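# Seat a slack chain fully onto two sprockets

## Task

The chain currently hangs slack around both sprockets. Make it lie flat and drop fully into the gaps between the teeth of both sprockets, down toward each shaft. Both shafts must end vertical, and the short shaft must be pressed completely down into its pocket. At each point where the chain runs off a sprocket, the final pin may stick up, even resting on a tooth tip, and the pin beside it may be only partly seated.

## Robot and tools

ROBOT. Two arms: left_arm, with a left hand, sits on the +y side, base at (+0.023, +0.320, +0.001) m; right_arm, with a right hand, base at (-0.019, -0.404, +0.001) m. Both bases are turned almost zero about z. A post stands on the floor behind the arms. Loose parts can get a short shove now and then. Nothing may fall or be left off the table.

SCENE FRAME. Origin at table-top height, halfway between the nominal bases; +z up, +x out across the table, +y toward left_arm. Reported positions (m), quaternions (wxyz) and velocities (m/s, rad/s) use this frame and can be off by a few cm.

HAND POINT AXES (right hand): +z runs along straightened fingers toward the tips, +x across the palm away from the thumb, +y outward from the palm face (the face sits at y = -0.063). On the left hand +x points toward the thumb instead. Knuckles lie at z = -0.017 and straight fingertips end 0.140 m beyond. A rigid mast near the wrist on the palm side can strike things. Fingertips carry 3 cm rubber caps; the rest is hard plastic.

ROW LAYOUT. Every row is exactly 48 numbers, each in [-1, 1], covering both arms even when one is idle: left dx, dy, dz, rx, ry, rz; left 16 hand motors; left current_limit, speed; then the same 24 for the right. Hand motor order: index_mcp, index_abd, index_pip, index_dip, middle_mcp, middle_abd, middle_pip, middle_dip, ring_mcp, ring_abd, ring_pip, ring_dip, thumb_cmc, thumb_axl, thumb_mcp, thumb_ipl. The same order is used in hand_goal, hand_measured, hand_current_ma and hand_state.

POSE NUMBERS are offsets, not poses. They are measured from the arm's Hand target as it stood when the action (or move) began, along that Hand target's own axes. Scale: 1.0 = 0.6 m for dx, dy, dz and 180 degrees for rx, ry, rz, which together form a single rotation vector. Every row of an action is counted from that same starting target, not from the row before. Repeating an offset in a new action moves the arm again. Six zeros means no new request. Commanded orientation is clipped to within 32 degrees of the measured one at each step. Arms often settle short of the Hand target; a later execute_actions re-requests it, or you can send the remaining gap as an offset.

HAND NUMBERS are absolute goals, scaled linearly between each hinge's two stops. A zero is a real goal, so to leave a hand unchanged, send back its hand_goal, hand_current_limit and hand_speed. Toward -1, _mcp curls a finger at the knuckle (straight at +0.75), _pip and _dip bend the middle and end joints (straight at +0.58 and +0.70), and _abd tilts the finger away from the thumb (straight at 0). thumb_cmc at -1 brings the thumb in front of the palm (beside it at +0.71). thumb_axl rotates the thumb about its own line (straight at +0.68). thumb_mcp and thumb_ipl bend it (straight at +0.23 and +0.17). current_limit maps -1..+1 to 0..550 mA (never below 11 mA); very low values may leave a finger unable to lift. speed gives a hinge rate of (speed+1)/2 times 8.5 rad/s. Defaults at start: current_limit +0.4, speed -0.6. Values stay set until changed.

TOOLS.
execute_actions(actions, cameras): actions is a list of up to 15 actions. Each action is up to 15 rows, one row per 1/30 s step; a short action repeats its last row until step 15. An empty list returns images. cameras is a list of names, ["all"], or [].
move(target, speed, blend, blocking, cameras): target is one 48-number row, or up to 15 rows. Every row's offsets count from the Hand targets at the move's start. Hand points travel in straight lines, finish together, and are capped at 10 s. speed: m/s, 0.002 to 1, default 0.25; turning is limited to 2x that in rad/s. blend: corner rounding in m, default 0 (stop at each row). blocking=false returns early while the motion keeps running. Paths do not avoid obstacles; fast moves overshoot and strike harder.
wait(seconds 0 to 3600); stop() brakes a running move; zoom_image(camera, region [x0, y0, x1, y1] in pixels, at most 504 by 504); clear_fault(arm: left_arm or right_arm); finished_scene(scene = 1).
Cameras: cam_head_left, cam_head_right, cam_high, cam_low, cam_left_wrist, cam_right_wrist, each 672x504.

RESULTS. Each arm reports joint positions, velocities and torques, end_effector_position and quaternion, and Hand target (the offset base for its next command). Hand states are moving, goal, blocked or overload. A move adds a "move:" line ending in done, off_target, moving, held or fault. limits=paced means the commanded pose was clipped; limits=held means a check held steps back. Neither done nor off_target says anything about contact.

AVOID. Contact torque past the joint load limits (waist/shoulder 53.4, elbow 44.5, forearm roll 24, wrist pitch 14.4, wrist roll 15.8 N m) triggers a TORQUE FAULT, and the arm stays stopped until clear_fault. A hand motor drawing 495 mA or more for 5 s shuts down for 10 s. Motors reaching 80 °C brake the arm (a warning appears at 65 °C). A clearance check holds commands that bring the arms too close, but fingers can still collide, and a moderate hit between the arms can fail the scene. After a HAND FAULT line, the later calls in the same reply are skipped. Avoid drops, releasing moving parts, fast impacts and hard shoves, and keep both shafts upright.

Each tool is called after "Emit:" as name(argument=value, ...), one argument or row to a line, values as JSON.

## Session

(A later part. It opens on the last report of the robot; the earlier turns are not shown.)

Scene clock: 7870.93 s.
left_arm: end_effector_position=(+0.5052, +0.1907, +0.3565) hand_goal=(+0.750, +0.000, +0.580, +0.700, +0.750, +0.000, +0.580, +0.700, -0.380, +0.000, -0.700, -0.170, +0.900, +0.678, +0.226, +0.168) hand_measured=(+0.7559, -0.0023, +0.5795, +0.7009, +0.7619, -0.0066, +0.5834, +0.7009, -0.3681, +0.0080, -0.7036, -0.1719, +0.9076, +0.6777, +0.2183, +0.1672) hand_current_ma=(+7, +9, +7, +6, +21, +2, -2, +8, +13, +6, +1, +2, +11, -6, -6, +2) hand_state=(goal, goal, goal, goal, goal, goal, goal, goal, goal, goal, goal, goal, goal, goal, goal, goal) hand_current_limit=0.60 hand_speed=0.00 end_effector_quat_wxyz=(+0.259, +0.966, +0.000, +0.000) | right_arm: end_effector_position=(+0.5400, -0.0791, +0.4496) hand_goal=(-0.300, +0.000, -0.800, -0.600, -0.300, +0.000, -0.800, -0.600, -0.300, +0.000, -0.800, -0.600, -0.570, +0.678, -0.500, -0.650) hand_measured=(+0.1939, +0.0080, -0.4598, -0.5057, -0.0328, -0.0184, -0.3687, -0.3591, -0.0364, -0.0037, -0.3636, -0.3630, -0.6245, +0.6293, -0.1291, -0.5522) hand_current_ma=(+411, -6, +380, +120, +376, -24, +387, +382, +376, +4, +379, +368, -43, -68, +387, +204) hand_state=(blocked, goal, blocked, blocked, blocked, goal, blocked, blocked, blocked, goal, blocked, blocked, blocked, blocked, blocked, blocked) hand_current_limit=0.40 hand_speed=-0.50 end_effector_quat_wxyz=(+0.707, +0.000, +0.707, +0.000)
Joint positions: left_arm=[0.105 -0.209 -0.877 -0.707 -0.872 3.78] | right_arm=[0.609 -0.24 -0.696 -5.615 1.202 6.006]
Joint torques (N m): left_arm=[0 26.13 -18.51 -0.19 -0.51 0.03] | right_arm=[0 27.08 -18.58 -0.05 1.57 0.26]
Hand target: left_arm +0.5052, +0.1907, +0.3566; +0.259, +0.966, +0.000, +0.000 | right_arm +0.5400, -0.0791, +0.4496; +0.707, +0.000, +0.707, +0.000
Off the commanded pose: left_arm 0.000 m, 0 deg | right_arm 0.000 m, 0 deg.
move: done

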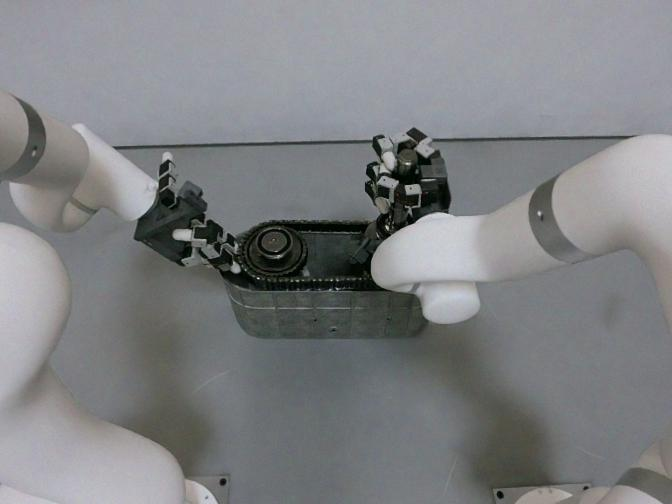

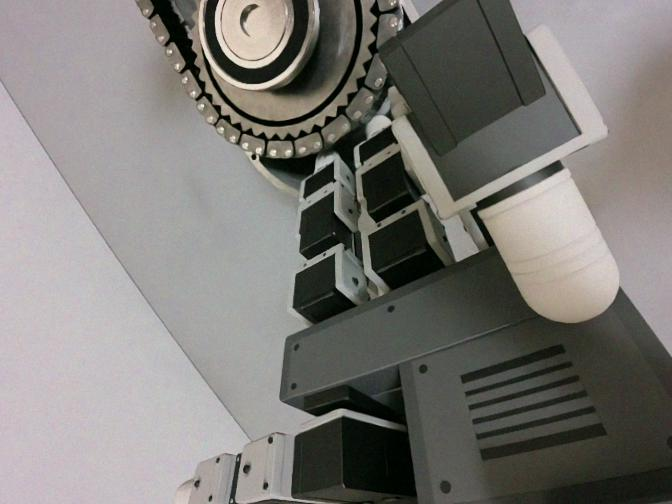

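Emit:
move(
  target=[0,0.0064,-0.0078,0,0,0,0.70,0,0.56,0.68,0.70,0,0.56,0.68,-0.38,0,-0.7,-0.17,0.9,0.678,0.226,0.168,0.8,0,0,0,0,0,0,0,-0.3,0,-0.8,-0.6,-0.3,0,-0.8,-0.6,-0.3,0,-0.8,-0.6,-0.571,0.678,-0.5,-0.65,0.4,-0.5],
  speed=0.03,
  cameras=["cam_head_left","cam_left_wrist"],
)

Emit:
zoom_image(
  camera="cam_left_wrist",
  region=[210, 20, 430, 220],
)

Scene clock: 7880.53 s.
left_arm: end_effector_position=(+0.5052, +0.1897, +0.3625) hand_goal=(+0.700, +0.000, +0.560, +0.680, +0.700, +0.000, +0.560, +0.680, -0.380, +0.000, -0.700, -0.170, +0.900, +0.678, +0.226, +0.168) hand_measured=(+0.7607, +0.0051, +0.5988, +0.7009, +0.7716, -0.0110, +0.5975, +0.6983, -0.3681, +0.0065, -0.7036, -0.1706, +0.9063, +0.6777, +0.2183, +0.1672) hand_current_ma=(+87, +11, +51, +22, +121, +1, +43, +27, +12, +3, -3, +6, +15, -3, -4, +4) hand_state=(blocked, goal, blocked, blocked, blocked, goal, blocked, goal, goal, goal, goal, goal, goal, goal, goal, goal) hand_current_limit=0.80 hand_speed=0.00 end_effector_quat_wxyz=(+0.259, +0.966, +0.000, +0.000) | right_arm: end_effector_position=(+0.5400, -0.0791, +0.4496) hand_goal=(-0.300, +0.000, -0.800, -0.600, -0.300, +0.000, -0.800, -0.600, -0.300, +0.000, -0.800, -0.600, -0.570, +0.678, -0.500, -0.650) hand_measured=(+0.1927, +0.0095, -0.4598, -0.5069, -0.0328, -0.0184, -0.3687, -0.3604, -0.0364, -0.0037, -0.3649, -0.3630, -0.6258, +0.6293, -0.1291, -0.5541) hand_current_ma=(+400, +5, +378, +114, +379, -9, +383, +400, +381, +6, +389, +372, -66, -61, +387, +205) hand_state=(blocked, goal, blocked, blocked, blocked, goal, blocked, blocked, blocked, goal, blocked, blocked, blocked, blocked, blocked, blocked) hand_current_limit=0.40 hand_speed=-0.50 end_effector_quat_wxyz=(+0.707, +0.000, +0.707, +0.000)
Joint positions: left_arm=[0.103 -0.2 -0.881 -0.701 -0.881 3.767] | right_arm=[0.609 -0.24 -0.696 -5.615 1.202 6.006]
Joint torques (N m): left_arm=[0 25.95 -18.64 -0.19 -0.5 0.03] | right_arm=[0 27.08 -18.58 -0.05 1.57 0.26]
Hand target: left_arm +0.5052, +0.1897, +0.3625; +0.259, +0.966, +0.000, +0.000 | right_arm +0.5400, -0.0791, +0.4496; +0.707, +0.000, +0.707, +0.000
Off the commanded pose: left_arm 0.000 m, 0 deg | right_arm 0.000 m, 0 deg.
move: done

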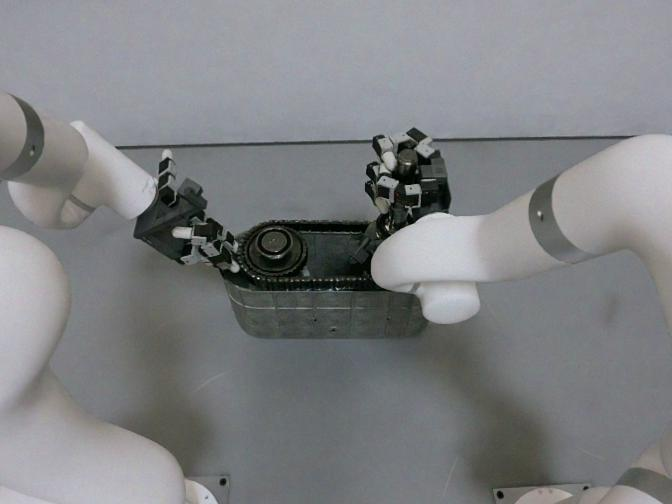

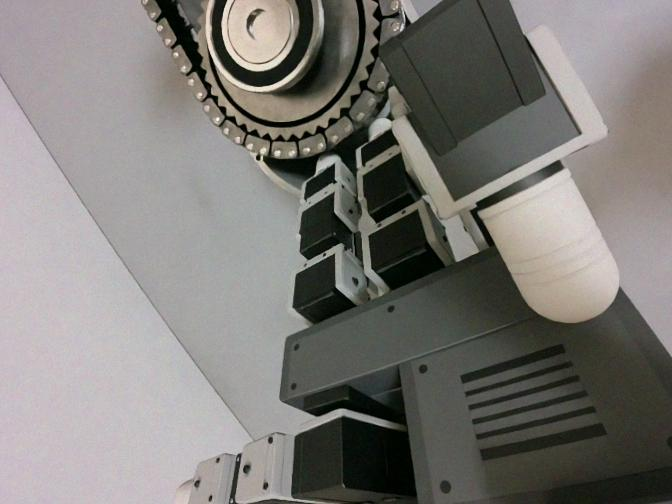

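Scaled by 2.291.

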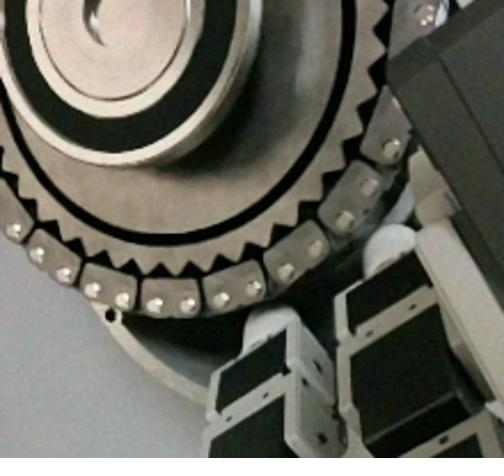

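Emit:
move(
  target=[0,0,0,0,0,0,0.55,0,0.48,0.65,0.55,0,0.48,0.65,-0.38,0,-0.7,-0.17,0.9,0.678,0.226,0.168,0.8,-0.9,0,0,0,0,0,0,-0.3,0,-0.8,-0.6,-0.3,0,-0.8,-0.6,-0.3,0,-0.8,-0.6,-0.571,0.678,-0.5,-0.65,0.4,-0.5],
  speed=0.03,
  cameras=["cam_left_wrist"],
)

Emit:
zoom_image(
  camera="cam_left_wrist",
  region=[210, 20, 430, 220],
)

Scene clock: 7887.43 s.
left_arm: end_effector_position=(+0.5052, +0.1897, +0.3625) hand_goal=(+0.550, +0.000, +0.480, +0.650, +0.550, +0.000, +0.480, +0.650, -0.380, +0.000, -0.700, -0.170, +0.900, +0.678, +0.226, +0.168) hand_measured=(+0.7595, +0.0051, +0.5962, +0.7022, +0.7716, -0.0110, +0.5962, +0.6971, -0.3681, +0.0080, -0.7036, -0.1706, +0.9063, +0.6767, +0.2183, +0.1672) hand_current_ma=(+469, +8, +197, +76, +505, +1, +196, +65, +16, +8, +3, +6, +12, -2, -5, +4) hand_state=(moving, goal, blocked, blocked, blocked, goal, blocked, blocked, goal, goal, goal, goal, goal, goal, goal, goal) hand_current_limit=0.80 hand_speed=-0.90 end_effector_quat_wxyz=(+0.259, +0.966, +0.000, +0.000) | right_arm: end_effector_position=(+0.5400, -0.0791, +0.4496) hand_goal=(-0.300, +0.000, -0.800, -0.600, -0.300, +0.000, -0.800, -0.600, -0.300, +0.000, -0.800, -0.600, -0.570, +0.678, -0.500, -0.650) hand_measured=(+0.1939, +0.0080, -0.4611, -0.5069, -0.0328, -0.0184, -0.3687, -0.3617, -0.0364, -0.0037, -0.3649, -0.3642, -0.6245, +0.6293, -0.1291, -0.5541) hand_current_ma=(+401, +6, +380, +123, +379, -11, +396, +386, +388, -3, +393, +377, -53, -67, +385, +194) hand_state=(blocked, goal, blocked, blocked, blocked, goal, blocked, blocked, blocked, goal, blocked, blocked, blocked, blocked, blocked, blocked) hand_current_limit=0.40 hand_speed=-0.50 end_effector_quat_wxyz=(+0.707, +0.000, +0.707, +0.000)
Joint positions: left_arm=[0.103 -0.2 -0.881 -0.701 -0.881 3.767] | right_arm=[0.609 -0.24 -0.696 -5.615 1.202 6.006]
Joint torques (N m): left_arm=[0 25.95 -18.64 -0.19 -0.5 0.03] | right_arm=[0 27.08 -18.58 -0.05 1.57 0.26]
Hand target: left_arm +0.5052, +0.1897, +0.3625; +0.259, +0.966, +0.000, +0.000 | right_arm +0.5400, -0.0791, +0.4496; +0.707, +0.000, +0.707, +0.000
Off the commanded pose: left_arm 0.000 m, 0 deg | right_arm 0.000 m, 0 deg.
move: done

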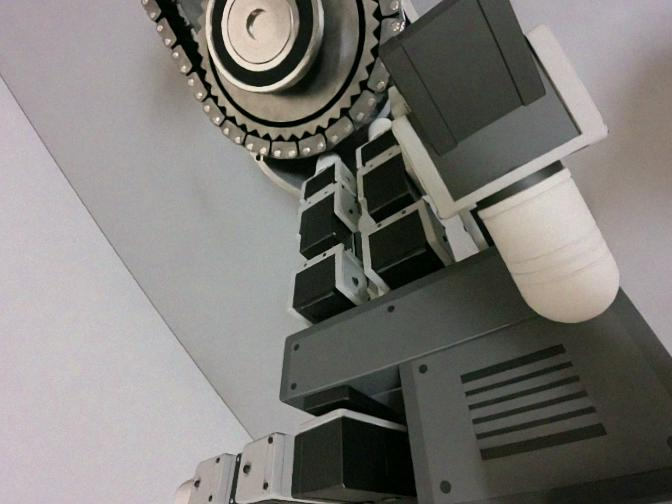

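Scaled by 2.291.

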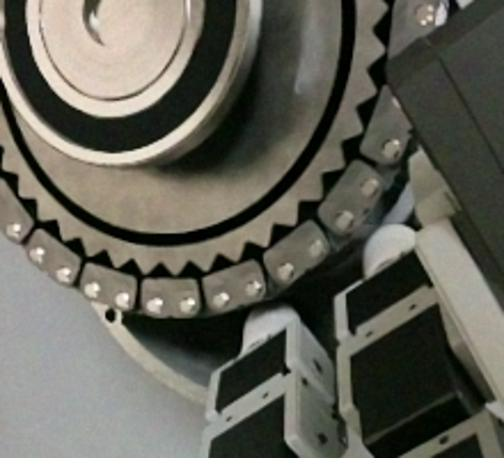

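Emit:
move(
  target=[0,0,0,0,0,0,0.65,0,0.54,0.68,0.65,0,0.54,0.68,-0.38,0,-0.7,-0.17,0.9,0.678,0.226,0.168,0.5,-0.5,0,0,0,0,0,0,-0.3,0,-0.8,-0.6,-0.3,0,-0.8,-0.6,-0.3,0,-0.8,-0.6,-0.571,0.678,-0.5,-0.65,0.4,-0.5],
  speed=0.03,
)

Scene clock: 7894.50 s.
left_arm: end_effector_position=(+0.5052, +0.1897, +0.3626) hand_goal=(+0.650, +0.000, +0.540, +0.680, +0.650, +0.000, +0.540, +0.680, -0.380, +0.000, -0.700, -0.170, +0.900, +0.678, +0.226, +0.168) hand_measured=(+0.7547, +0.0036, +0.6026, +0.7073, +0.7679, -0.0110, +0.6013, +0.7034, -0.3681, +0.0080, -0.7036, -0.1719, +0.9076, +0.6767, +0.2183, +0.1672) hand_current_ma=(+187, +6, +94, +33, +229, +2, +89, +30, +16, +4, -5, +4, +12, -2, -6, +1) hand_state=(blocked, goal, blocked, blocked, blocked, goal, blocked, blocked, goal, goal, goal, goal, goal, goal, goal, goal) hand_current_limit=0.50 hand_speed=-0.50 end_effector_quat_wxyz=(+0.259, +0.966, +0.000, +0.000) | right_arm: end_effector_position=(+0.5400, -0.0791, +0.4496) hand_goal=(-0.300, +0.000, -0.800, -0.600, -0.300, +0.000, -0.800, -0.600, -0.300, +0.000, -0.800, -0.600, -0.570, +0.678, -0.500, -0.650) hand_measured=(+0.1939, +0.0095, -0.4611, -0.5069, -0.0328, -0.0184, -0.3674, -0.3617, -0.0364, -0.0037, -0.3649, -0.3642, -0.6245, +0.6293, -0.1291, -0.5541) hand_current_ma=(+396, -2, +393, +119, +397, -17, +390, +379, +351, -13, +385, +396, -64, -54, +381, +199) hand_state=(blocked, goal, blocked, blocked, blocked, goal, blocked, blocked, blocked, goal, blocked, blocked, blocked, blocked, blocked, blocked) hand_current_limit=0.40 hand_speed=-0.50 end_effector_quat_wxyz=(+0.707, +0.000, +0.707, +0.000)
Joint positions: left_arm=[0.103 -0.2 -0.882 -0.701 -0.881 3.767] | right_arm=[0.609 -0.24 -0.696 -5.615 1.202 6.006]
Joint torques (N m): left_arm=[0 25.95 -18.64 -0.19 -0.5 0.03] | right_arm=[0 27.08 -18.58 -0.05 1.57 0.26]
Hand target: left_arm +0.5052, +0.1897, +0.3625; +0.259, +0.966, +0.000, +0.000 | right_arm +0.5400, -0.0791, +0.4496; +0.707, +0.000, +0.707, +0.000
Off the commanded pose: left_arm 0.000 m, 0 deg | right_arm 0.000 m, 0 deg.
move: done

Emit:
move(
  target=[
    [0,-0.004,-0.003,0,0,0,0.75,0,0.58,0.7,0.75,0,0.58,0.7,-0.38,0,-0.7,-0.17,0.9,0.678,0.226,0.168,0.5,-0.3,0,0,0,0,0,0,-0.3,0,-0.8,-0.6,-0.3,0,-0.8,-0.6,-0.3,0,-0.8,-0.6,-0.571,0.678,-0.5,-0.65,0.4,-0.5],
    [0,0.0442,-0.09,0,0,0,0.75,0,0.58,0.7,0.75,0,0.58,0.7,-0.38,0,-0.7,-0.17,0.9,0.678,0.226,0.168,0.5,-0.3,0,0,0,0,0,0,-0.3,0,-0.8,-0.6,-0.3,0,-0.8,-0.6,-0.3,0,-0.8,-0.6,-0.571,0.678,-0.5,-0.65,0.4,-0.5],
    [0,0.0466,0.0018,0.1111,0,0,0.75,0,0.58,0.487,0.75,0,0.58,0.487,-0.38,0,-0.7,-0.17,0.9,0.678,0.226,0.168,0.5,-0.3,0,0,0,0,0,0,-0.3,0,-0.8,-0.6,-0.3,0,-0.8,-0.6,-0.3,0,-0.8,-0.6,-0.571,0.678,-0.5,-0.65,0.4,-0.5],
  ],
  speed=[0.03,0.1,0.1],
  cameras=["cam_head_left","cam_left_wrist","cam_low"],
)

Emit:
zoom_image(
  camera="cam_head_left",
  region=[180, 150, 360, 310],
)

Emit:
zoom_image(
  camera="cam_left_wrist",
  region=[210, 20, 430, 220],
)

Scene clock: 7954.70 s.
left_arm: end_effector_position=(+0.5052, +0.1649, +0.3756) hand_goal=(+0.750, +0.000, +0.580, +0.488, +0.750, +0.000, +0.580, +0.488, -0.380, +0.000, -0.700, -0.170, +0.900, +0.678, +0.226, +0.168) hand_measured=(+0.7559, +0.0021, +0.5872, +0.4856, +0.7571, -0.0081, +0.5859, +0.4856, -0.3681, +0.0080, -0.7036, -0.1719, +0.9063, +0.6767, +0.2193, +0.1672) hand_current_ma=(+6, +4, +11, +1, +15, +2, +5, +5, +12, +5, -4, +7, +13, -3, -3, +0) hand_state=(goal, goal, goal, goal, goal, goal, goal, goal, goal, goal, goal, goal, goal, goal, goal, goal) hand_current_limit=0.50 hand_speed=-0.30 end_effector_quat_wxyz=(+0.088, +0.996, +0.000, +0.000) | right_arm: end_effector_position=(+0.5400, -0.0791, +0.4496) hand_goal=(-0.300, +0.000, -0.800, -0.600, -0.300, +0.000, -0.800, -0.600, -0.300, +0.000, -0.800, -0.600, -0.570, +0.678, -0.500, -0.650) hand_measured=(+0.1939, +0.0095, -0.4598, -0.5069, -0.0328, -0.0184, -0.3674, -0.3617, -0.0352, -0.0023, -0.3649, -0.3642, -0.6245, +0.6293, -0.1301, -0.5531) hand_current_ma=(+395, +2, +386, +117, +376, -5, +398, +380, +375, +19, +398, +385, -56, -69, +392, +188) hand_state=(blocked, goal, blocked, blocked, blocked, goal, blocked, blocked, blocked, goal, blocked, blocked, blocked, blocked, blocked, blocked) hand_current_limit=0.40 hand_speed=-0.50 end_effector_quat_wxyz=(+0.707, +0.000, +0.707, +0.000)
Joint positions: left_arm=[-0.085 -0.113 -0.948 -0.237 -0.836 3.229] | right_arm=[0.609 -0.24 -0.696 -5.615 1.202 6.006]
Joint torques (N m): left_arm=[0 24.38 -20.18 0.29 0.02 0.01] | right_arm=[0 27.08 -18.58 -0.05 1.57 0.26]
Hand target: left_arm +0.5052, +0.1649, +0.3756; +0.088, +0.996, +0.000, +0.000 | right_arm +0.5400, -0.0791, +0.4496; +0.707, +0.000, +0.707, +0.000
Off the commanded pose: left_arm 0.000 m, 0 deg | right_arm 0.000 m, 0 deg.
move: done
Images, in order (width x height): cam_head_left 672x504, cam_low 672x504, cam_left_wrist 672x504.

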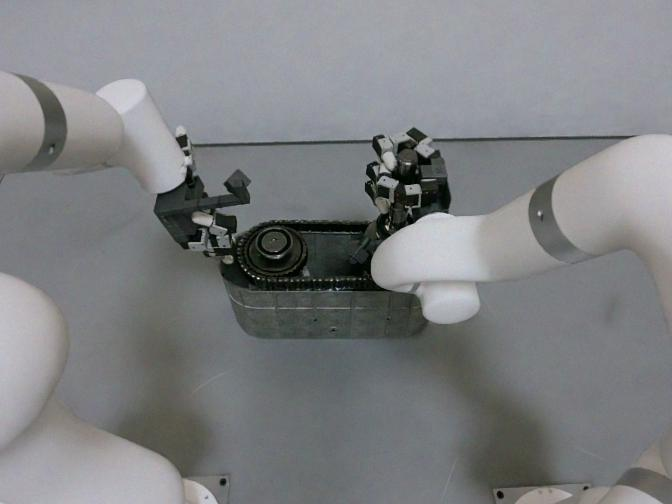

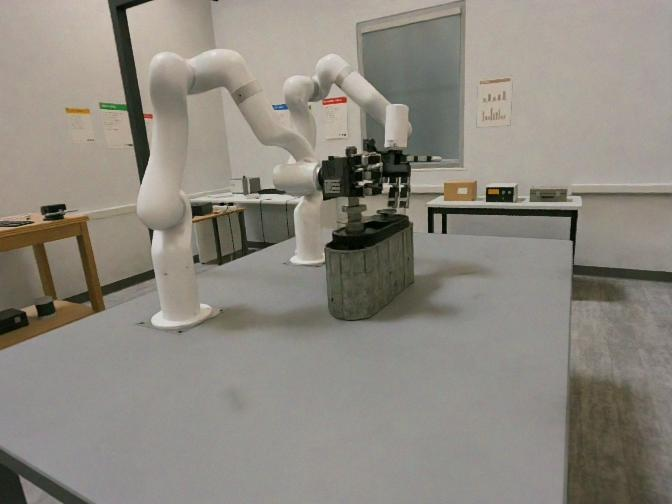

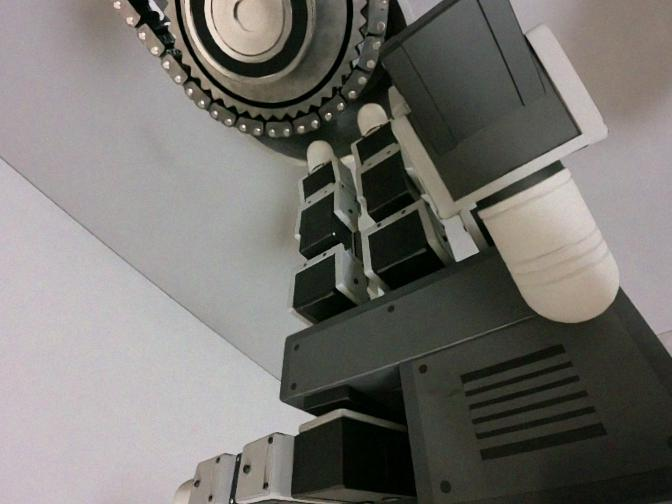

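Scaled by 2.800.

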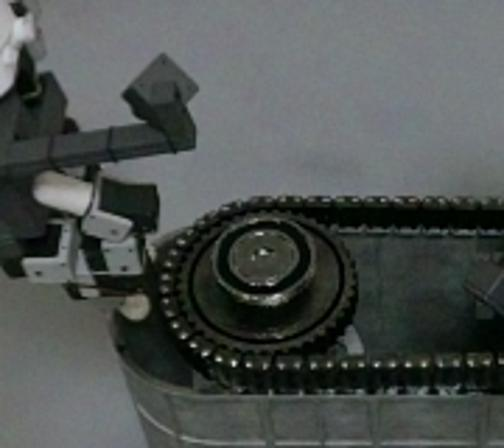

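Scaled by 2.291.

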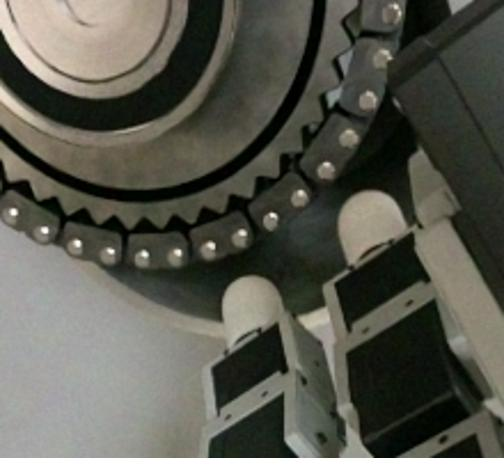

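Emit:
move(
  target=[0,-0.0087,0.0493,0,0,0,0.75,0,0.58,0.487,0.75,0,0.58,0.487,-0.38,0,-0.7,-0.17,0.9,0.678,0.226,0.168,0.5,-0.3,0,0,0,0,0,0,-0.3,0,-0.8,-0.6,-0.3,0,-0.8,-0.6,-0.3,0,-0.8,-0.6,-0.571,0.678,-0.5,-0.65,0.4,-0.5],
  speed=0.06,
  cameras=["cam_head_left","cam_left_wrist"],
)

Emit:
zoom_image(
  camera="cam_head_left",
  region=[180, 150, 360, 310],
)

Emit:
zoom_image(
  camera="cam_left_wrist",
  region=[210, 20, 430, 220],
)

Scene clock: 7963.13 s.
left_arm: end_effector_position=(+0.5052, +0.1649, +0.3456) hand_goal=(+0.750, +0.000, +0.580, +0.488, +0.750, +0.000, +0.580, +0.488, -0.380, +0.000, -0.700, -0.170, +0.900, +0.678, +0.226, +0.168) hand_measured=(+0.7547, +0.0021, +0.5872, +0.4856, +0.7571, -0.0081, +0.5859, +0.4868, -0.3681, +0.0080, -0.7023, -0.1706, +0.9076, +0.6767, +0.2183, +0.1681) hand_current_ma=(+7, +6, +16, +8, +14, +4, +3, +4, +14, +1, -1, +9, +16, -3, -9, +3) hand_state=(goal, goal, goal, goal, goal, goal, goal, goal, goal, goal, goal, goal, goal, goal, goal, goal) hand_current_limit=0.50 hand_speed=-0.30 end_effector_quat_wxyz=(+0.088, +0.996, +0.000, +0.000) | right_arm: end_effector_position=(+0.5400, -0.0791, +0.4496) hand_goal=(-0.300, +0.000, -0.800, -0.600, -0.300, +0.000, -0.800, -0.600, -0.300, +0.000, -0.800, -0.600, -0.570, +0.678, -0.500, -0.650) hand_measured=(+0.1939, +0.0080, -0.4611, -0.5069, -0.0328, -0.0184, -0.3674, -0.3604, -0.0364, -0.0037, -0.3649, -0.3642, -0.6258, +0.6293, -0.1301, -0.5541) hand_current_ma=(+394, -2, +388, +122, +374, -18, +402, +382, +372, -7, +383, +388, -53, -54, +388, +197) hand_state=(blocked, goal, blocked, blocked, blocked, goal, blocked, blocked, blocked, goal, blocked, blocked, blocked, blocked, blocked, blocked) hand_current_limit=0.40 hand_speed=-0.50 end_effector_quat_wxyz=(+0.707, +0.000, +0.707, +0.000)
Joint positions: left_arm=[-0.085 -0.147 -0.913 -0.253 -0.769 3.252] | right_arm=[0.609 -0.24 -0.696 -5.615 1.202 6.006]
Joint torques (N m): left_arm=[0 25.12 -19.71 0.27 0.01 0.01] | right_arm=[0 27.08 -18.58 -0.05 1.57 0.26]
Hand target: left_arm +0.5052, +0.1649, +0.3456; +0.088, +0.996, +0.000, +0.000 | right_arm +0.5400, -0.0791, +0.4496; +0.707, +0.000, +0.707, +0.000
Off the commanded pose: left_arm 0.000 m, 0 deg | right_arm 0.000 m, 0 deg.
move: done

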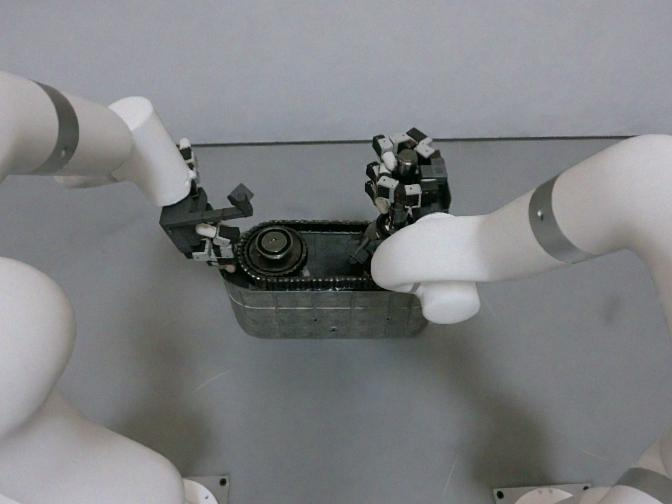

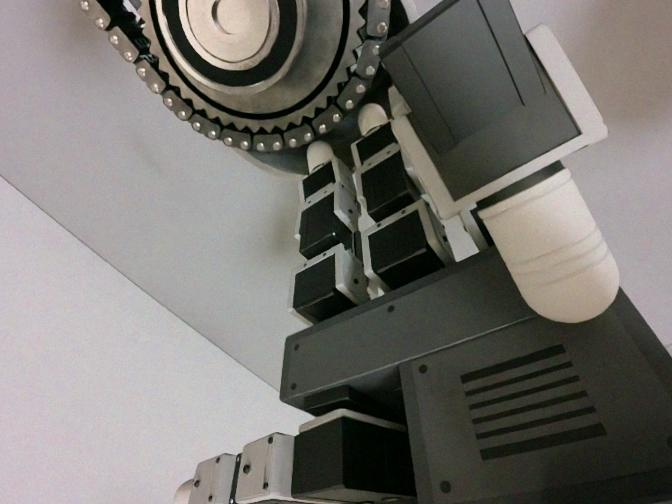

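Scaled by 2.800.

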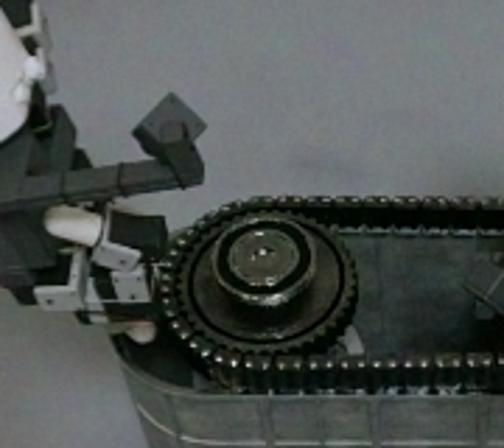

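Scaled by 2.291.

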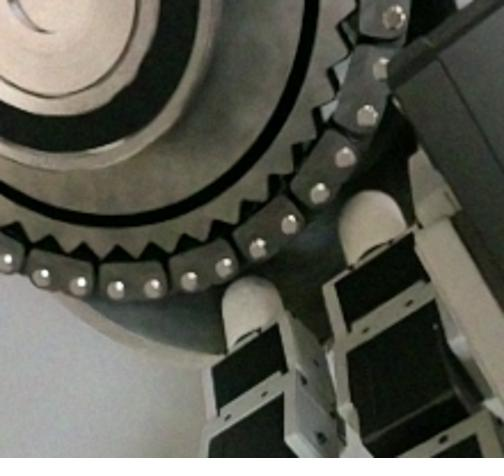

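Emit:
move(
  target=[0,-0.0058,0.0328,0,0,0,0.75,0,0.58,0.487,0.75,0,0.58,0.487,-0.38,0,-0.7,-0.17,0.9,0.678,0.226,0.168,0.5,-0.3,0,0,0,0,0,0,-0.3,0,-0.8,-0.6,-0.3,0,-0.8,-0.6,-0.3,0,-0.8,-0.6,-0.571,0.678,-0.5,-0.65,0.4,-0.5],
  speed=0.04,
  cameras=["cam_head_left","cam_left_wrist"],
)

Emit:
zoom_image(
  camera="cam_left_wrist",
  region=[210, 20, 430, 220],
)

Scene clock: 7982.10 s.
left_arm: end_effector_position=(+0.5052, +0.1649, +0.3261) hand_goal=(+0.750, +0.000, +0.580, +0.488, +0.750, +0.000, +0.580, +0.488, -0.380, +0.000, -0.700, -0.170, +0.900, +0.678, +0.226, +0.168) hand_measured=(+0.7088, -0.0096, +0.5834, +0.5187, +0.7209, -0.0125, +0.5859, +0.5149, -0.3669, +0.0080, -0.7036, -0.1719, +0.9063, +0.6777, +0.2193, +0.1681) hand_current_ma=(-56, +2, +7, +35, -25, +1, +7, +30, +16, +4, +1, +10, +14, -6, -6, +3) hand_state=(blocked, goal, goal, blocked, blocked, goal, goal, blocked, goal, goal, goal, goal, goal, goal, goal, goal) hand_current_limit=0.50 hand_speed=-0.30 end_effector_quat_wxyz=(+0.088, +0.996, +0.000, +0.001) | right_arm: end_effector_position=(+0.5400, -0.0791, +0.4496) hand_goal=(-0.300, +0.000, -0.800, -0.600, -0.300, +0.000, -0.800, -0.600, -0.300, +0.000, -0.800, -0.600, -0.570, +0.678, -0.500, -0.650) hand_measured=(+0.1939, +0.0080, -0.4611, -0.5057, -0.0340, -0.0184, -0.3674, -0.3604, -0.0364, -0.0037, -0.3649, -0.3642, -0.6245, +0.6303, -0.1281, -0.5541) hand_current_ma=(+387, +4, +379, +137, +395, -32, +391, +384, +378, +13, +397, +367, -43, -58, +378, +209) hand_state=(blocked, goal, blocked, blocked, blocked, goal, blocked, blocked, blocked, goal, blocked, blocked, blocked, blocked, blocked, blocked) hand_current_limit=0.40 hand_speed=-0.50 end_effector_quat_wxyz=(+0.707, +0.000, +0.707, +0.000)
Joint positions: left_arm=[-0.085 -0.171 -0.892 -0.266 -0.724 3.269] | right_arm=[0.609 -0.24 -0.696 -5.615 1.202 6.006]
Joint torques (N m): left_arm=[0 -11.44 7.76 0.25 0.01 0.01] | right_arm=[0 27.08 -18.58 -0.05 1.57 0.26]
Hand target: left_arm +0.5052, +0.1649, +0.3256; +0.088, +0.996, +0.000, +0.000 | right_arm +0.5400, -0.0791, +0.4496; +0.707, +0.000, +0.707, +0.000
Off the commanded pose: left_arm 0.001 m, 0 deg | right_arm 0.000 m, 0 deg.
move: done

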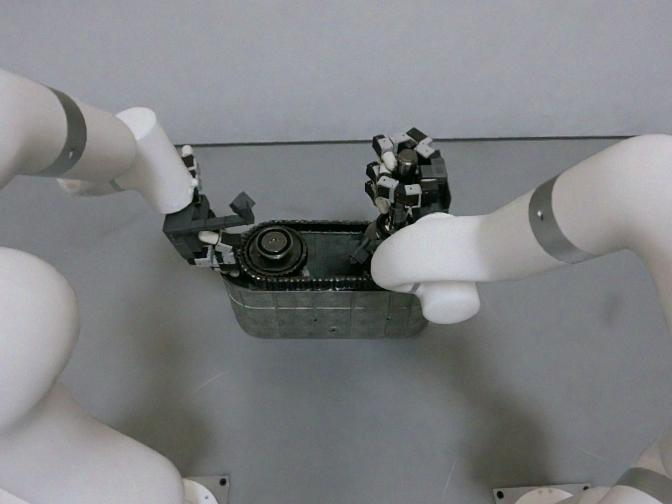

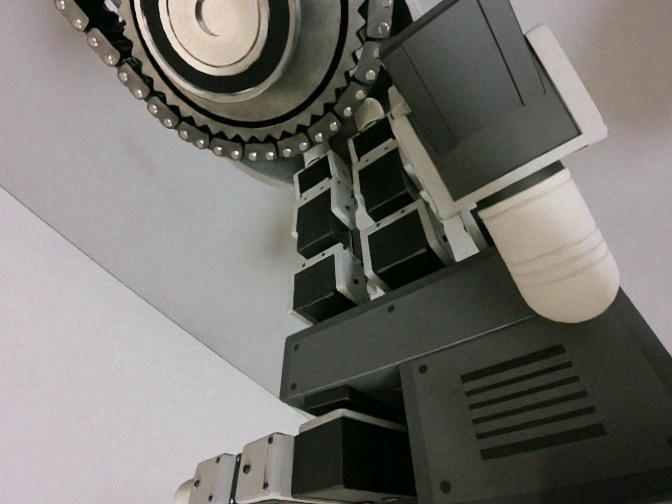

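Scaled by 2.291.

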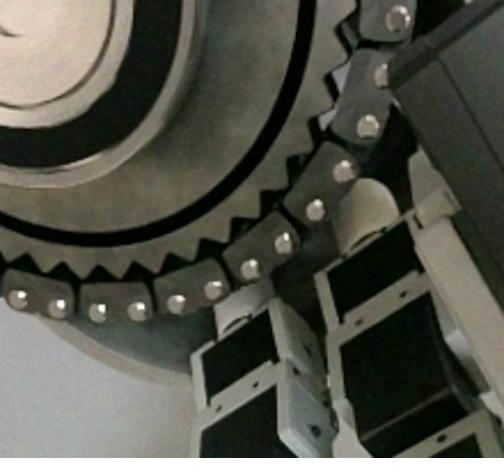

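Emit:
move(
  target=[0,0.011,-0.0048,0,0,0,0.75,0,0.58,0.487,0.75,0,0.58,0.487,-0.38,0,-0.7,-0.17,0.9,0.678,0.226,0.168,0.5,-0.3,0,0,0,0,0,0,-0.3,0,-0.8,-0.6,-0.3,0,-0.8,-0.6,-0.3,0,-0.8,-0.6,-0.571,0.678,-0.5,-0.65,0.4,-0.5],
  speed=0.04,
  cameras=["cam_head_left","cam_left_wrist"],
)

Emit:
zoom_image(
  camera="cam_left_wrist",
  region=[210, 20, 430, 220],
)

Scene clock: 7995.27 s.
left_arm: end_effector_position=(+0.5052, +0.1589, +0.3296) hand_goal=(+0.750, +0.000, +0.580, +0.488, +0.750, +0.000, +0.580, +0.488, -0.380, +0.000, -0.700, -0.170, +0.900, +0.678, +0.226, +0.168) hand_measured=(+0.7523, +0.0021, +0.5872, +0.4958, +0.7486, +0.0021, +0.5859, +0.4945, -0.3681, +0.0080, -0.7036, -0.1719, +0.9063, +0.6767, +0.2183, +0.1672) hand_current_ma=(+4, +10, +12, +12, +10, +7, +4, +9, +14, +2, +2, +3, +14, -3, -8, +1) hand_state=(goal, goal, goal, goal, goal, goal, goal, goal, goal, goal, goal, goal, goal, goal, goal, goal) hand_current_limit=0.50 hand_speed=-0.30 end_effector_quat_wxyz=(+0.088, +0.996, +0.000, +0.000) | right_arm: end_effector_position=(+0.5400, -0.0791, +0.4496) hand_goal=(-0.300, +0.000, -0.800, -0.600, -0.300, +0.000, -0.800, -0.600, -0.300, +0.000, -0.800, -0.600, -0.570, +0.678, -0.500, -0.650) hand_measured=(+0.1939, +0.0080, -0.4598, -0.5082, -0.0328, -0.0184, -0.3674, -0.3617, -0.0364, -0.0037, -0.3649, -0.3642, -0.6245, +0.6293, -0.1281, -0.5541) hand_current_ma=(+389, +5, +381, +130, +389, -1, +389, +381, +386, -8, +366, +374, -53, -71, +397, +199) hand_state=(blocked, goal, blocked, blocked, blocked, goal, blocked, blocked, blocked, goal, blocked, blocked, blocked, blocked, blocked, blocked) hand_current_limit=0.40 hand_speed=-0.50 end_effector_quat_wxyz=(+0.707, +0.000, +0.707, +0.000)
Joint positions: left_arm=[-0.098 -0.168 -0.897 -0.263 -0.731 3.253] | right_arm=[0.609 -0.24 -0.696 -5.615 1.202 6.006]
Joint torques (N m): left_arm=[0 25.6 -19.43 0.26 0.01 0.01] | right_arm=[0 27.08 -18.58 -0.05 1.57 0.26]
Hand target: left_arm +0.5052, +0.1589, +0.3296; +0.088, +0.996, +0.000, +0.000 | right_arm +0.5400, -0.0791, +0.4496; +0.707, +0.000, +0.707, +0.000
Off the commanded pose: left_arm 0.000 m, 0 deg | right_arm 0.000 m, 0 deg.
move: done

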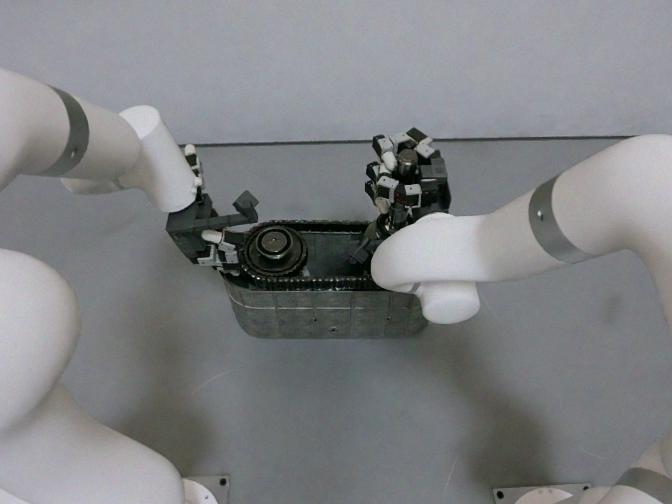

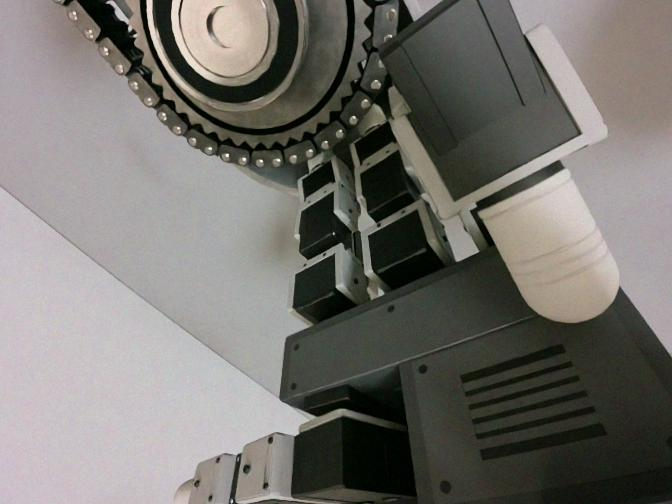

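Scaled by 2.291.

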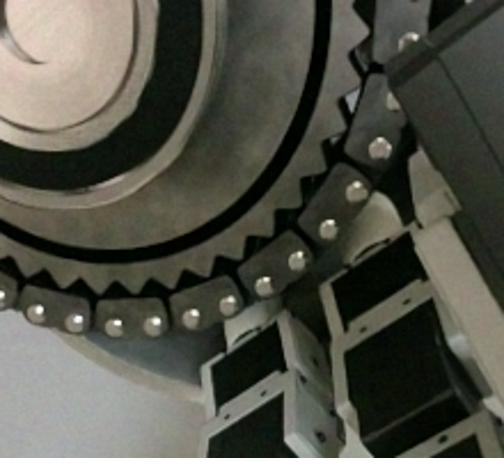

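Emit:
move(
  target=[0,0,0,0,0,0,0.75,0,0.58,0.2,0.75,0,0.58,0.2,-0.38,0,-0.7,-0.17,0.9,0.678,0.226,0.168,0.5,-0.7,0,0,0,0,0,0,-0.3,0,-0.8,-0.6,-0.3,0,-0.8,-0.6,-0.3,0,-0.8,-0.6,-0.571,0.678,-0.5,-0.65,0.4,-0.5],
  speed=0.04,
  cameras=["cam_left_wrist"],
)

Emit:
zoom_image(
  camera="cam_left_wrist",
  region=[210, 20, 430, 220],
)

Scene clock: 8001.87 s.
left_arm: end_effector_position=(+0.5052, +0.1589, +0.3296) hand_goal=(+0.750, +0.000, +0.580, +0.200, +0.750, +0.000, +0.580, +0.200, -0.380, +0.000, -0.700, -0.170, +0.900, +0.678, +0.226, +0.168) hand_measured=(+0.7619, +0.0021, +0.5898, +0.2180, +0.7703, -0.0052, +0.5911, +0.2206, -0.3681, +0.0095, -0.7036, -0.1706, +0.9063, +0.6777, +0.2193, +0.1681) hand_current_ma=(+14, +12, +17, +25, +34, +2, +12, +24, +12, +0, -5, +4, +9, -7, -5, +0) hand_state=(goal, goal, goal, goal, blocked, goal, goal, blocked, goal, goal, goal, goal, goal, goal, goal, goal) hand_current_limit=0.50 hand_speed=-0.70 end_effector_quat_wxyz=(+0.088, +0.996, +0.000, +0.000) | right_arm: end_effector_position=(+0.5400, -0.0791, +0.4496) hand_goal=(-0.300, +0.000, -0.800, -0.600, -0.300, +0.000, -0.800, -0.600, -0.300, +0.000, -0.800, -0.600, -0.570, +0.678, -0.500, -0.650) hand_measured=(+0.1939, +0.0095, -0.4611, -0.5069, -0.0328, -0.0184, -0.3674, -0.3604, -0.0364, -0.0037, -0.3636, -0.3642, -0.6258, +0.6293, -0.1281, -0.5541) hand_current_ma=(+391, +1, +393, +108, +375, -3, +402, +388, +379, +19, +396, +373, -49, -56, +387, +199) hand_state=(blocked, goal, blocked, blocked, blocked, goal, blocked, blocked, blocked, goal, blocked, blocked, blocked, blocked, blocked, blocked) hand_current_limit=0.40 hand_speed=-0.50 end_effector_quat_wxyz=(+0.707, +0.000, +0.707, +0.000)
Joint positions: left_arm=[-0.098 -0.168 -0.897 -0.263 -0.731 3.253] | right_arm=[0.609 -0.24 -0.696 -5.615 1.202 6.006]
Joint torques (N m): left_arm=[0 25.6 -19.43 0.26 0.01 0.01] | right_arm=[0 27.08 -18.58 -0.05 1.57 0.26]
Hand target: left_arm +0.5052, +0.1589, +0.3296; +0.088, +0.996, +0.000, +0.000 | right_arm +0.5400, -0.0791, +0.4496; +0.707, +0.000, +0.707, +0.000
Off the commanded pose: left_arm 0.000 m, 0 deg | right_arm 0.000 m, 0 deg.
move: done

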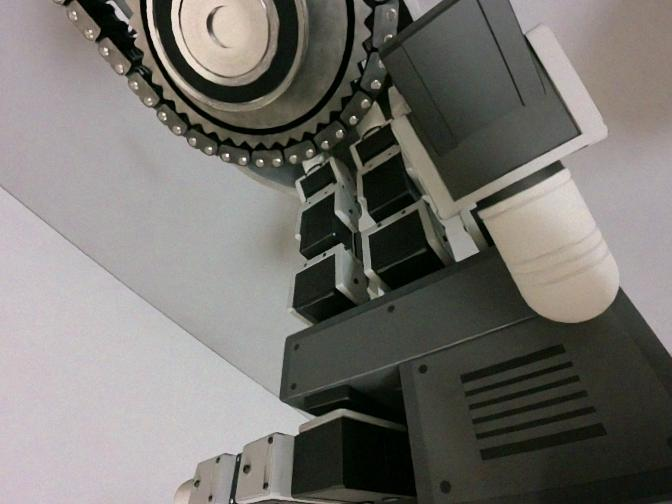

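Scaled by 2.291.

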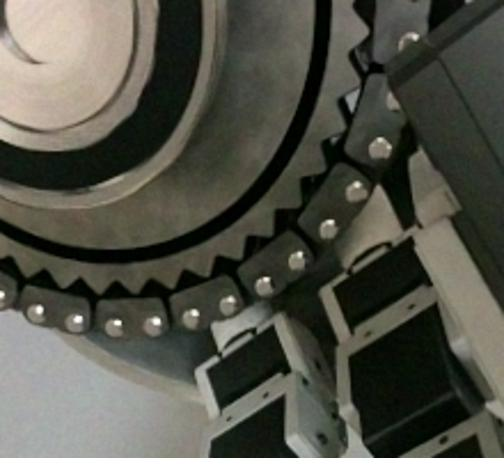

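Emit:
move(
  target=[
    [0,0,0,0,0,0,0.75,0,0.58,0.1,0.75,0,0.58,0.1,-0.38,0,-0.7,-0.17,0.9,0.678,0.226,0.168,0.6,-0.7,0,0,0,0,0,0,-0.3,0,-0.8,-0.6,-0.3,0,-0.8,-0.6,-0.3,0,-0.8,-0.6,-0.571,0.678,-0.5,-0.65,0.4,-0.5],
    [0,0.0017,-0.0098,0,0,0,0.75,0,0.58,0.1,0.75,0,0.58,0.1,-0.38,0,-0.7,-0.17,0.9,0.678,0.226,0.168,0.6,-0.7,0,0,0,0,0,0,-0.3,0,-0.8,-0.6,-0.3,0,-0.8,-0.6,-0.3,0,-0.8,-0.6,-0.571,0.678,-0.5,-0.65,0.4,-0.5],
  ],
  speed=0.02,
  cameras=["cam_left_wrist","cam_low"],
)

Emit:
zoom_image(
  camera="cam_left_wrist",
  region=[210, 20, 430, 220],
)

Scene clock: 8011.23 s.
left_arm: end_effector_position=(+0.5052, +0.1589, +0.3355) hand_goal=(+0.750, +0.000, +0.580, +0.100, +0.750, +0.000, +0.580, +0.100, -0.380, +0.000, -0.700, -0.170, +0.900, +0.678, +0.226, +0.168) hand_measured=(+0.7969, +0.0065, +0.6155, +0.1403, +0.8077, -0.0110, +0.6155, +0.1365, -0.3681, +0.0080, -0.7023, -0.1706, +0.9076, +0.6767, +0.2193, +0.1681) hand_current_ma=(+63, +11, +51, +57, +90, +1, +43, +52, +15, +1, -1, +8, +12, -3, -6, +0) hand_state=(blocked, goal, blocked, blocked, blocked, goal, blocked, blocked, goal, goal, goal, goal, goal, goal, goal, goal) hand_current_limit=0.60 hand_speed=-0.70 end_effector_quat_wxyz=(+0.088, +0.996, +0.000, +0.000) | right_arm: end_effector_position=(+0.5400, -0.0791, +0.4496) hand_goal=(-0.300, +0.000, -0.800, -0.600, -0.300, +0.000, -0.800, -0.600, -0.300, +0.000, -0.800, -0.600, -0.570, +0.678, -0.500, -0.650) hand_measured=(+0.1939, +0.0080, -0.4611, -0.5082, -0.0340, -0.0184, -0.3687, -0.3604, -0.0364, -0.0037, -0.3649, -0.3655, -0.6245, +0.6282, -0.1291, -0.5541) hand_current_ma=(+395, -1, +389, +114, +389, -9, +394, +395, +386, -2, +393, +382, -50, -47, +379, +189) hand_state=(blocked, goal, blocked, blocked, blocked, goal, blocked, blocked, blocked, goal, blocked, blocked, blocked, blocked, blocked, blocked) hand_current_limit=0.40 hand_speed=-0.50 end_effector_quat_wxyz=(+0.707, +0.000, +0.707, +0.000)
Joint positions: left_arm=[-0.098 -0.161 -0.903 -0.259 -0.745 3.248] | right_arm=[0.609 -0.24 -0.696 -5.615 1.202 6.006]
Joint torques (N m): left_arm=[0 25.43 -19.54 0.27 0.01 0.01] | right_arm=[0 27.08 -18.58 -0.05 1.57 0.26]
Hand target: left_arm +0.5052, +0.1589, +0.3355; +0.088, +0.996, +0.000, +0.000 | right_arm +0.5400, -0.0791, +0.4496; +0.707, +0.000, +0.707, +0.000
Off the commanded pose: left_arm 0.000 m, 0 deg | right_arm 0.000 m, 0 deg.
move: done
Images, in order (width x height): cam_low 672x504, cam_left_wrist 672x504.

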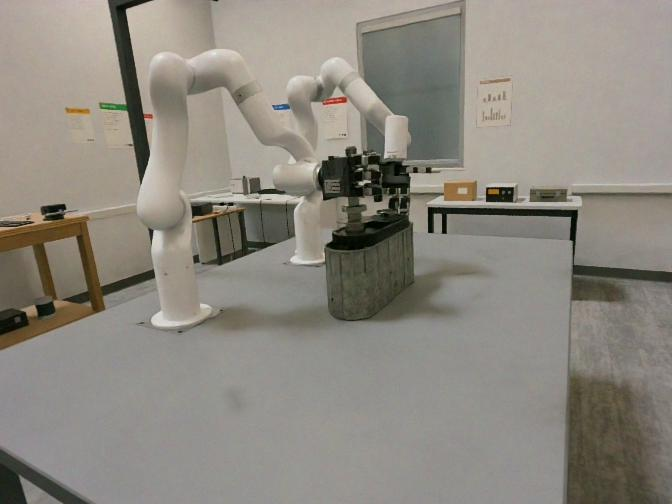

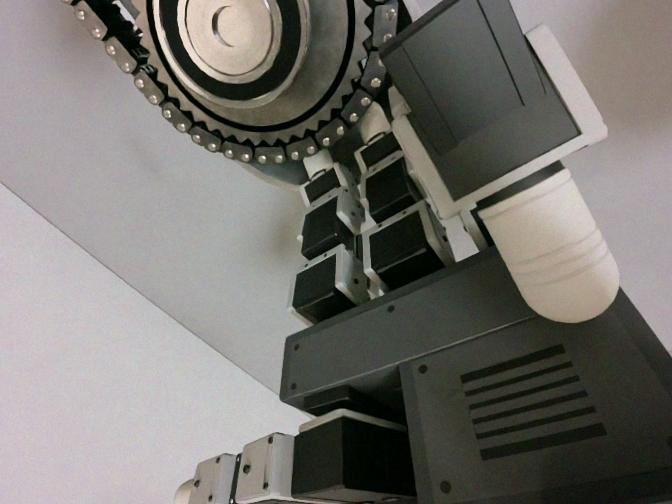

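Scaled by 2.291.

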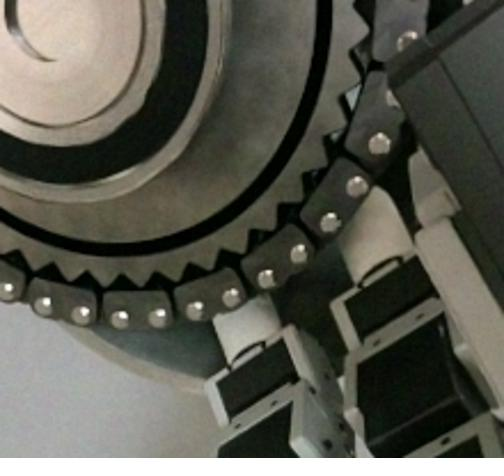

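Emit:
move(
  target=[
    [0,0,0,0,0,0,0.58,0,0.48,0.0,0.58,0,0.48,0.0,-0.38,0,-0.7,-0.17,0.9,0.678,0.226,0.168,0.6,-0.8,0,0,0,0,0,0,-0.3,0,-0.8,-0.6,-0.3,0,-0.8,-0.6,-0.3,0,-0.8,-0.6,-0.571,0.678,-0.5,-0.65,0.4,-0.5],
  ],
  speed=0.02,
  cameras=["cam_left_wrist"],
)

Emit:
zoom_image(
  camera="cam_left_wrist",
  region=[210, 20, 430, 220],
)

Scene clock: 8019.10 s.
left_arm: end_effector_position=(+0.5052, +0.1590, +0.3355) hand_goal=(+0.580, +0.000, +0.480, +0.000, +0.580, +0.000, +0.480, +0.000, -0.380, +0.000, -0.700, -0.170, +0.900, +0.678, +0.226, +0.168) hand_measured=(+0.7993, +0.0065, +0.6155, +0.1174, +0.8114, -0.0125, +0.6193, +0.1084, -0.3669, +0.0065, -0.7036, -0.1706, +0.9063, +0.6777, +0.2193, +0.1672) hand_current_ma=(+439, +17, +247, +204, +452, +1, +245, +185, +15, +5, -3, +4, +12, -4, -8, -1) hand_state=(blocked, goal, blocked, blocked, blocked, goal, blocked, blocked, goal, goal, goal, goal, goal, goal, goal, goal) hand_current_limit=0.60 hand_speed=-0.80 end_effector_quat_wxyz=(+0.088, +0.996, +0.000, +0.000) | right_arm: end_effector_position=(+0.5400, -0.0791, +0.4496) hand_goal=(-0.300, +0.000, -0.800, -0.600, -0.300, +0.000, -0.800, -0.600, -0.300, +0.000, -0.800, -0.600, -0.570, +0.678, -0.500, -0.650) hand_measured=(+0.1939, +0.0080, -0.4624, -0.5082, -0.0340, -0.0184, -0.3674, -0.3630, -0.0376, -0.0023, -0.3636, -0.3668, -0.6245, +0.6293, -0.1291, -0.5551) hand_current_ma=(+390, +0, +383, +121, +378, -18, +385, +391, +361, +0, +387, +378, -62, -48, +383, +189) hand_state=(blocked, goal, blocked, blocked, blocked, goal, blocked, blocked, blocked, goal, blocked, blocked, blocked, blocked, blocked, blocked) hand_current_limit=0.40 hand_speed=-0.50 end_effector_quat_wxyz=(+0.707, +0.000, +0.707, +0.000)
Joint positions: left_arm=[-0.098 -0.161 -0.903 -0.259 -0.745 3.248] | right_arm=[0.609 -0.24 -0.696 -5.615 1.202 6.006]
Joint torques (N m): left_arm=[0 25.43 -19.54 0.27 0.01 0.01] | right_arm=[0 27.08 -18.58 -0.05 1.57 0.26]
Hand target: left_arm +0.5052, +0.1589, +0.3355; +0.088, +0.996, +0.000, +0.000 | right_arm +0.5400, -0.0791, +0.4496; +0.707, +0.000, +0.707, +0.000
Off the commanded pose: left_arm 0.000 m, 0 deg | right_arm 0.000 m, 0 deg.
move: done

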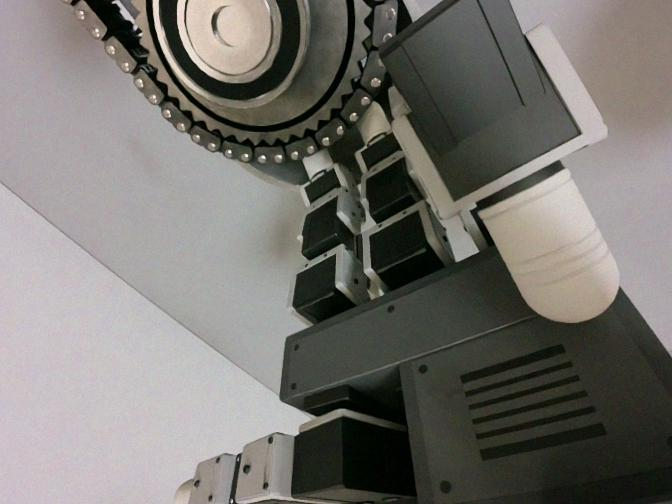

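Scaled by 2.291.

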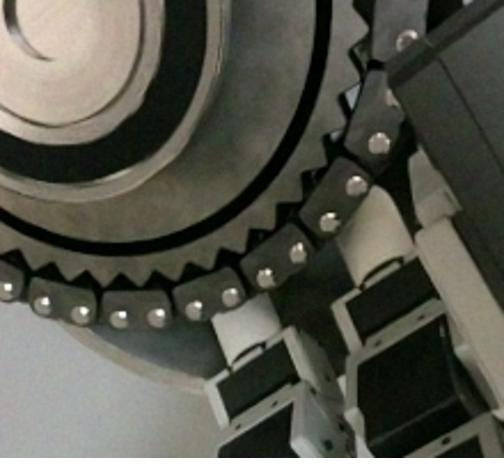

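Emit:
move(
  target=[
    [0,0.0017,-0.0098,0,0,0,0.58,0,0.48,0.0,0.58,0,0.48,0.0,-0.38,0,-0.7,-0.17,0.9,0.678,0.226,0.168,0.6,-0.8,0,0,0,0,0,0,-0.3,0,-0.8,-0.6,-0.3,0,-0.8,-0.6,-0.3,0,-0.8,-0.6,-0.571,0.678,-0.5,-0.65,0.4,-0.5],
  ],
  speed=0.02,
  cameras=["cam_left_wrist"],
)

Emit:
zoom_image(
  camera="cam_left_wrist",
  region=[210, 20, 430, 220],
)

Scene clock: 8027.93 s.
left_arm: end_effector_position=(+0.5052, +0.1589, +0.3415) hand_goal=(+0.580, +0.000, +0.480, +0.000, +0.580, +0.000, +0.480, +0.000, -0.380, +0.000, -0.700, -0.170, +0.900, +0.678, +0.226, +0.168) hand_measured=(+0.8017, +0.0241, +0.6180, +0.1186, +0.8150, -0.0257, +0.6206, +0.1097, -0.3681, +0.0080, -0.7049, -0.1706, +0.9063, +0.6767, +0.2183, +0.1681) hand_current_ma=(+442, +27, +254, +207, +450, -10, +247, +185, +14, +4, -2, +3, +11, -5, -4, +3) hand_state=(blocked, blocked, blocked, blocked, blocked, blocked, blocked, blocked, goal, goal, goal, goal, goal, goal, goal, goal) hand_current_limit=0.60 hand_speed=-0.80 end_effector_quat_wxyz=(+0.088, +0.996, +0.000, +0.000) | right_arm: end_effector_position=(+0.5400, -0.0791, +0.4496) hand_goal=(-0.300, +0.000, -0.800, -0.600, -0.300, +0.000, -0.800, -0.600, -0.300, +0.000, -0.800, -0.600, -0.570, +0.678, -0.500, -0.650) hand_measured=(+0.1939, +0.0080, -0.4637, -0.5082, -0.0340, -0.0184, -0.3687, -0.3642, -0.0376, -0.0037, -0.3636, -0.3668, -0.6245, +0.6293, -0.1291, -0.5560) hand_current_ma=(+397, -4, +376, +110, +389, -11, +396, +390, +379, -2, +378, +374, -55, -56, +385, +186) hand_state=(blocked, goal, blocked, blocked, blocked, goal, blocked, blocked, blocked, goal, blocked, blocked, blocked, blocked, blocked, blocked) hand_current_limit=0.40 hand_speed=-0.50 end_effector_quat_wxyz=(+0.707, +0.000, +0.707, +0.000)
Joint positions: left_arm=[-0.098 -0.153 -0.91 -0.256 -0.758 3.243] | right_arm=[0.609 -0.24 -0.696 -5.615 1.202 6.006]
Joint torques (N m): left_arm=[0 44.24 -26.25 0.27 0.02 0.01] | right_arm=[0 27.08 -18.58 -0.05 1.57 0.26]
Hand target: left_arm +0.5052, +0.1590, +0.3415; +0.088, +0.996, +0.000, +0.000 | right_arm +0.5400, -0.0791, +0.4496; +0.707, +0.000, +0.707, +0.000
Off the commanded pose: left_arm 0.000 m, 0 deg | right_arm 0.000 m, 0 deg.
move: done

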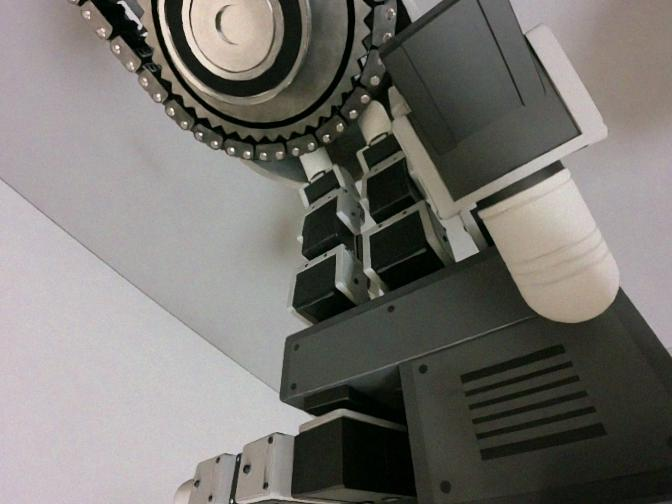

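Scaled by 2.291.

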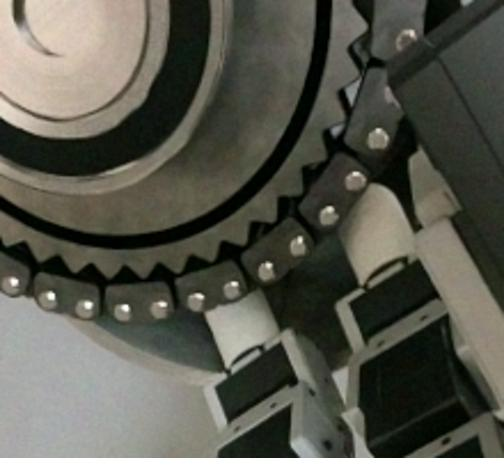

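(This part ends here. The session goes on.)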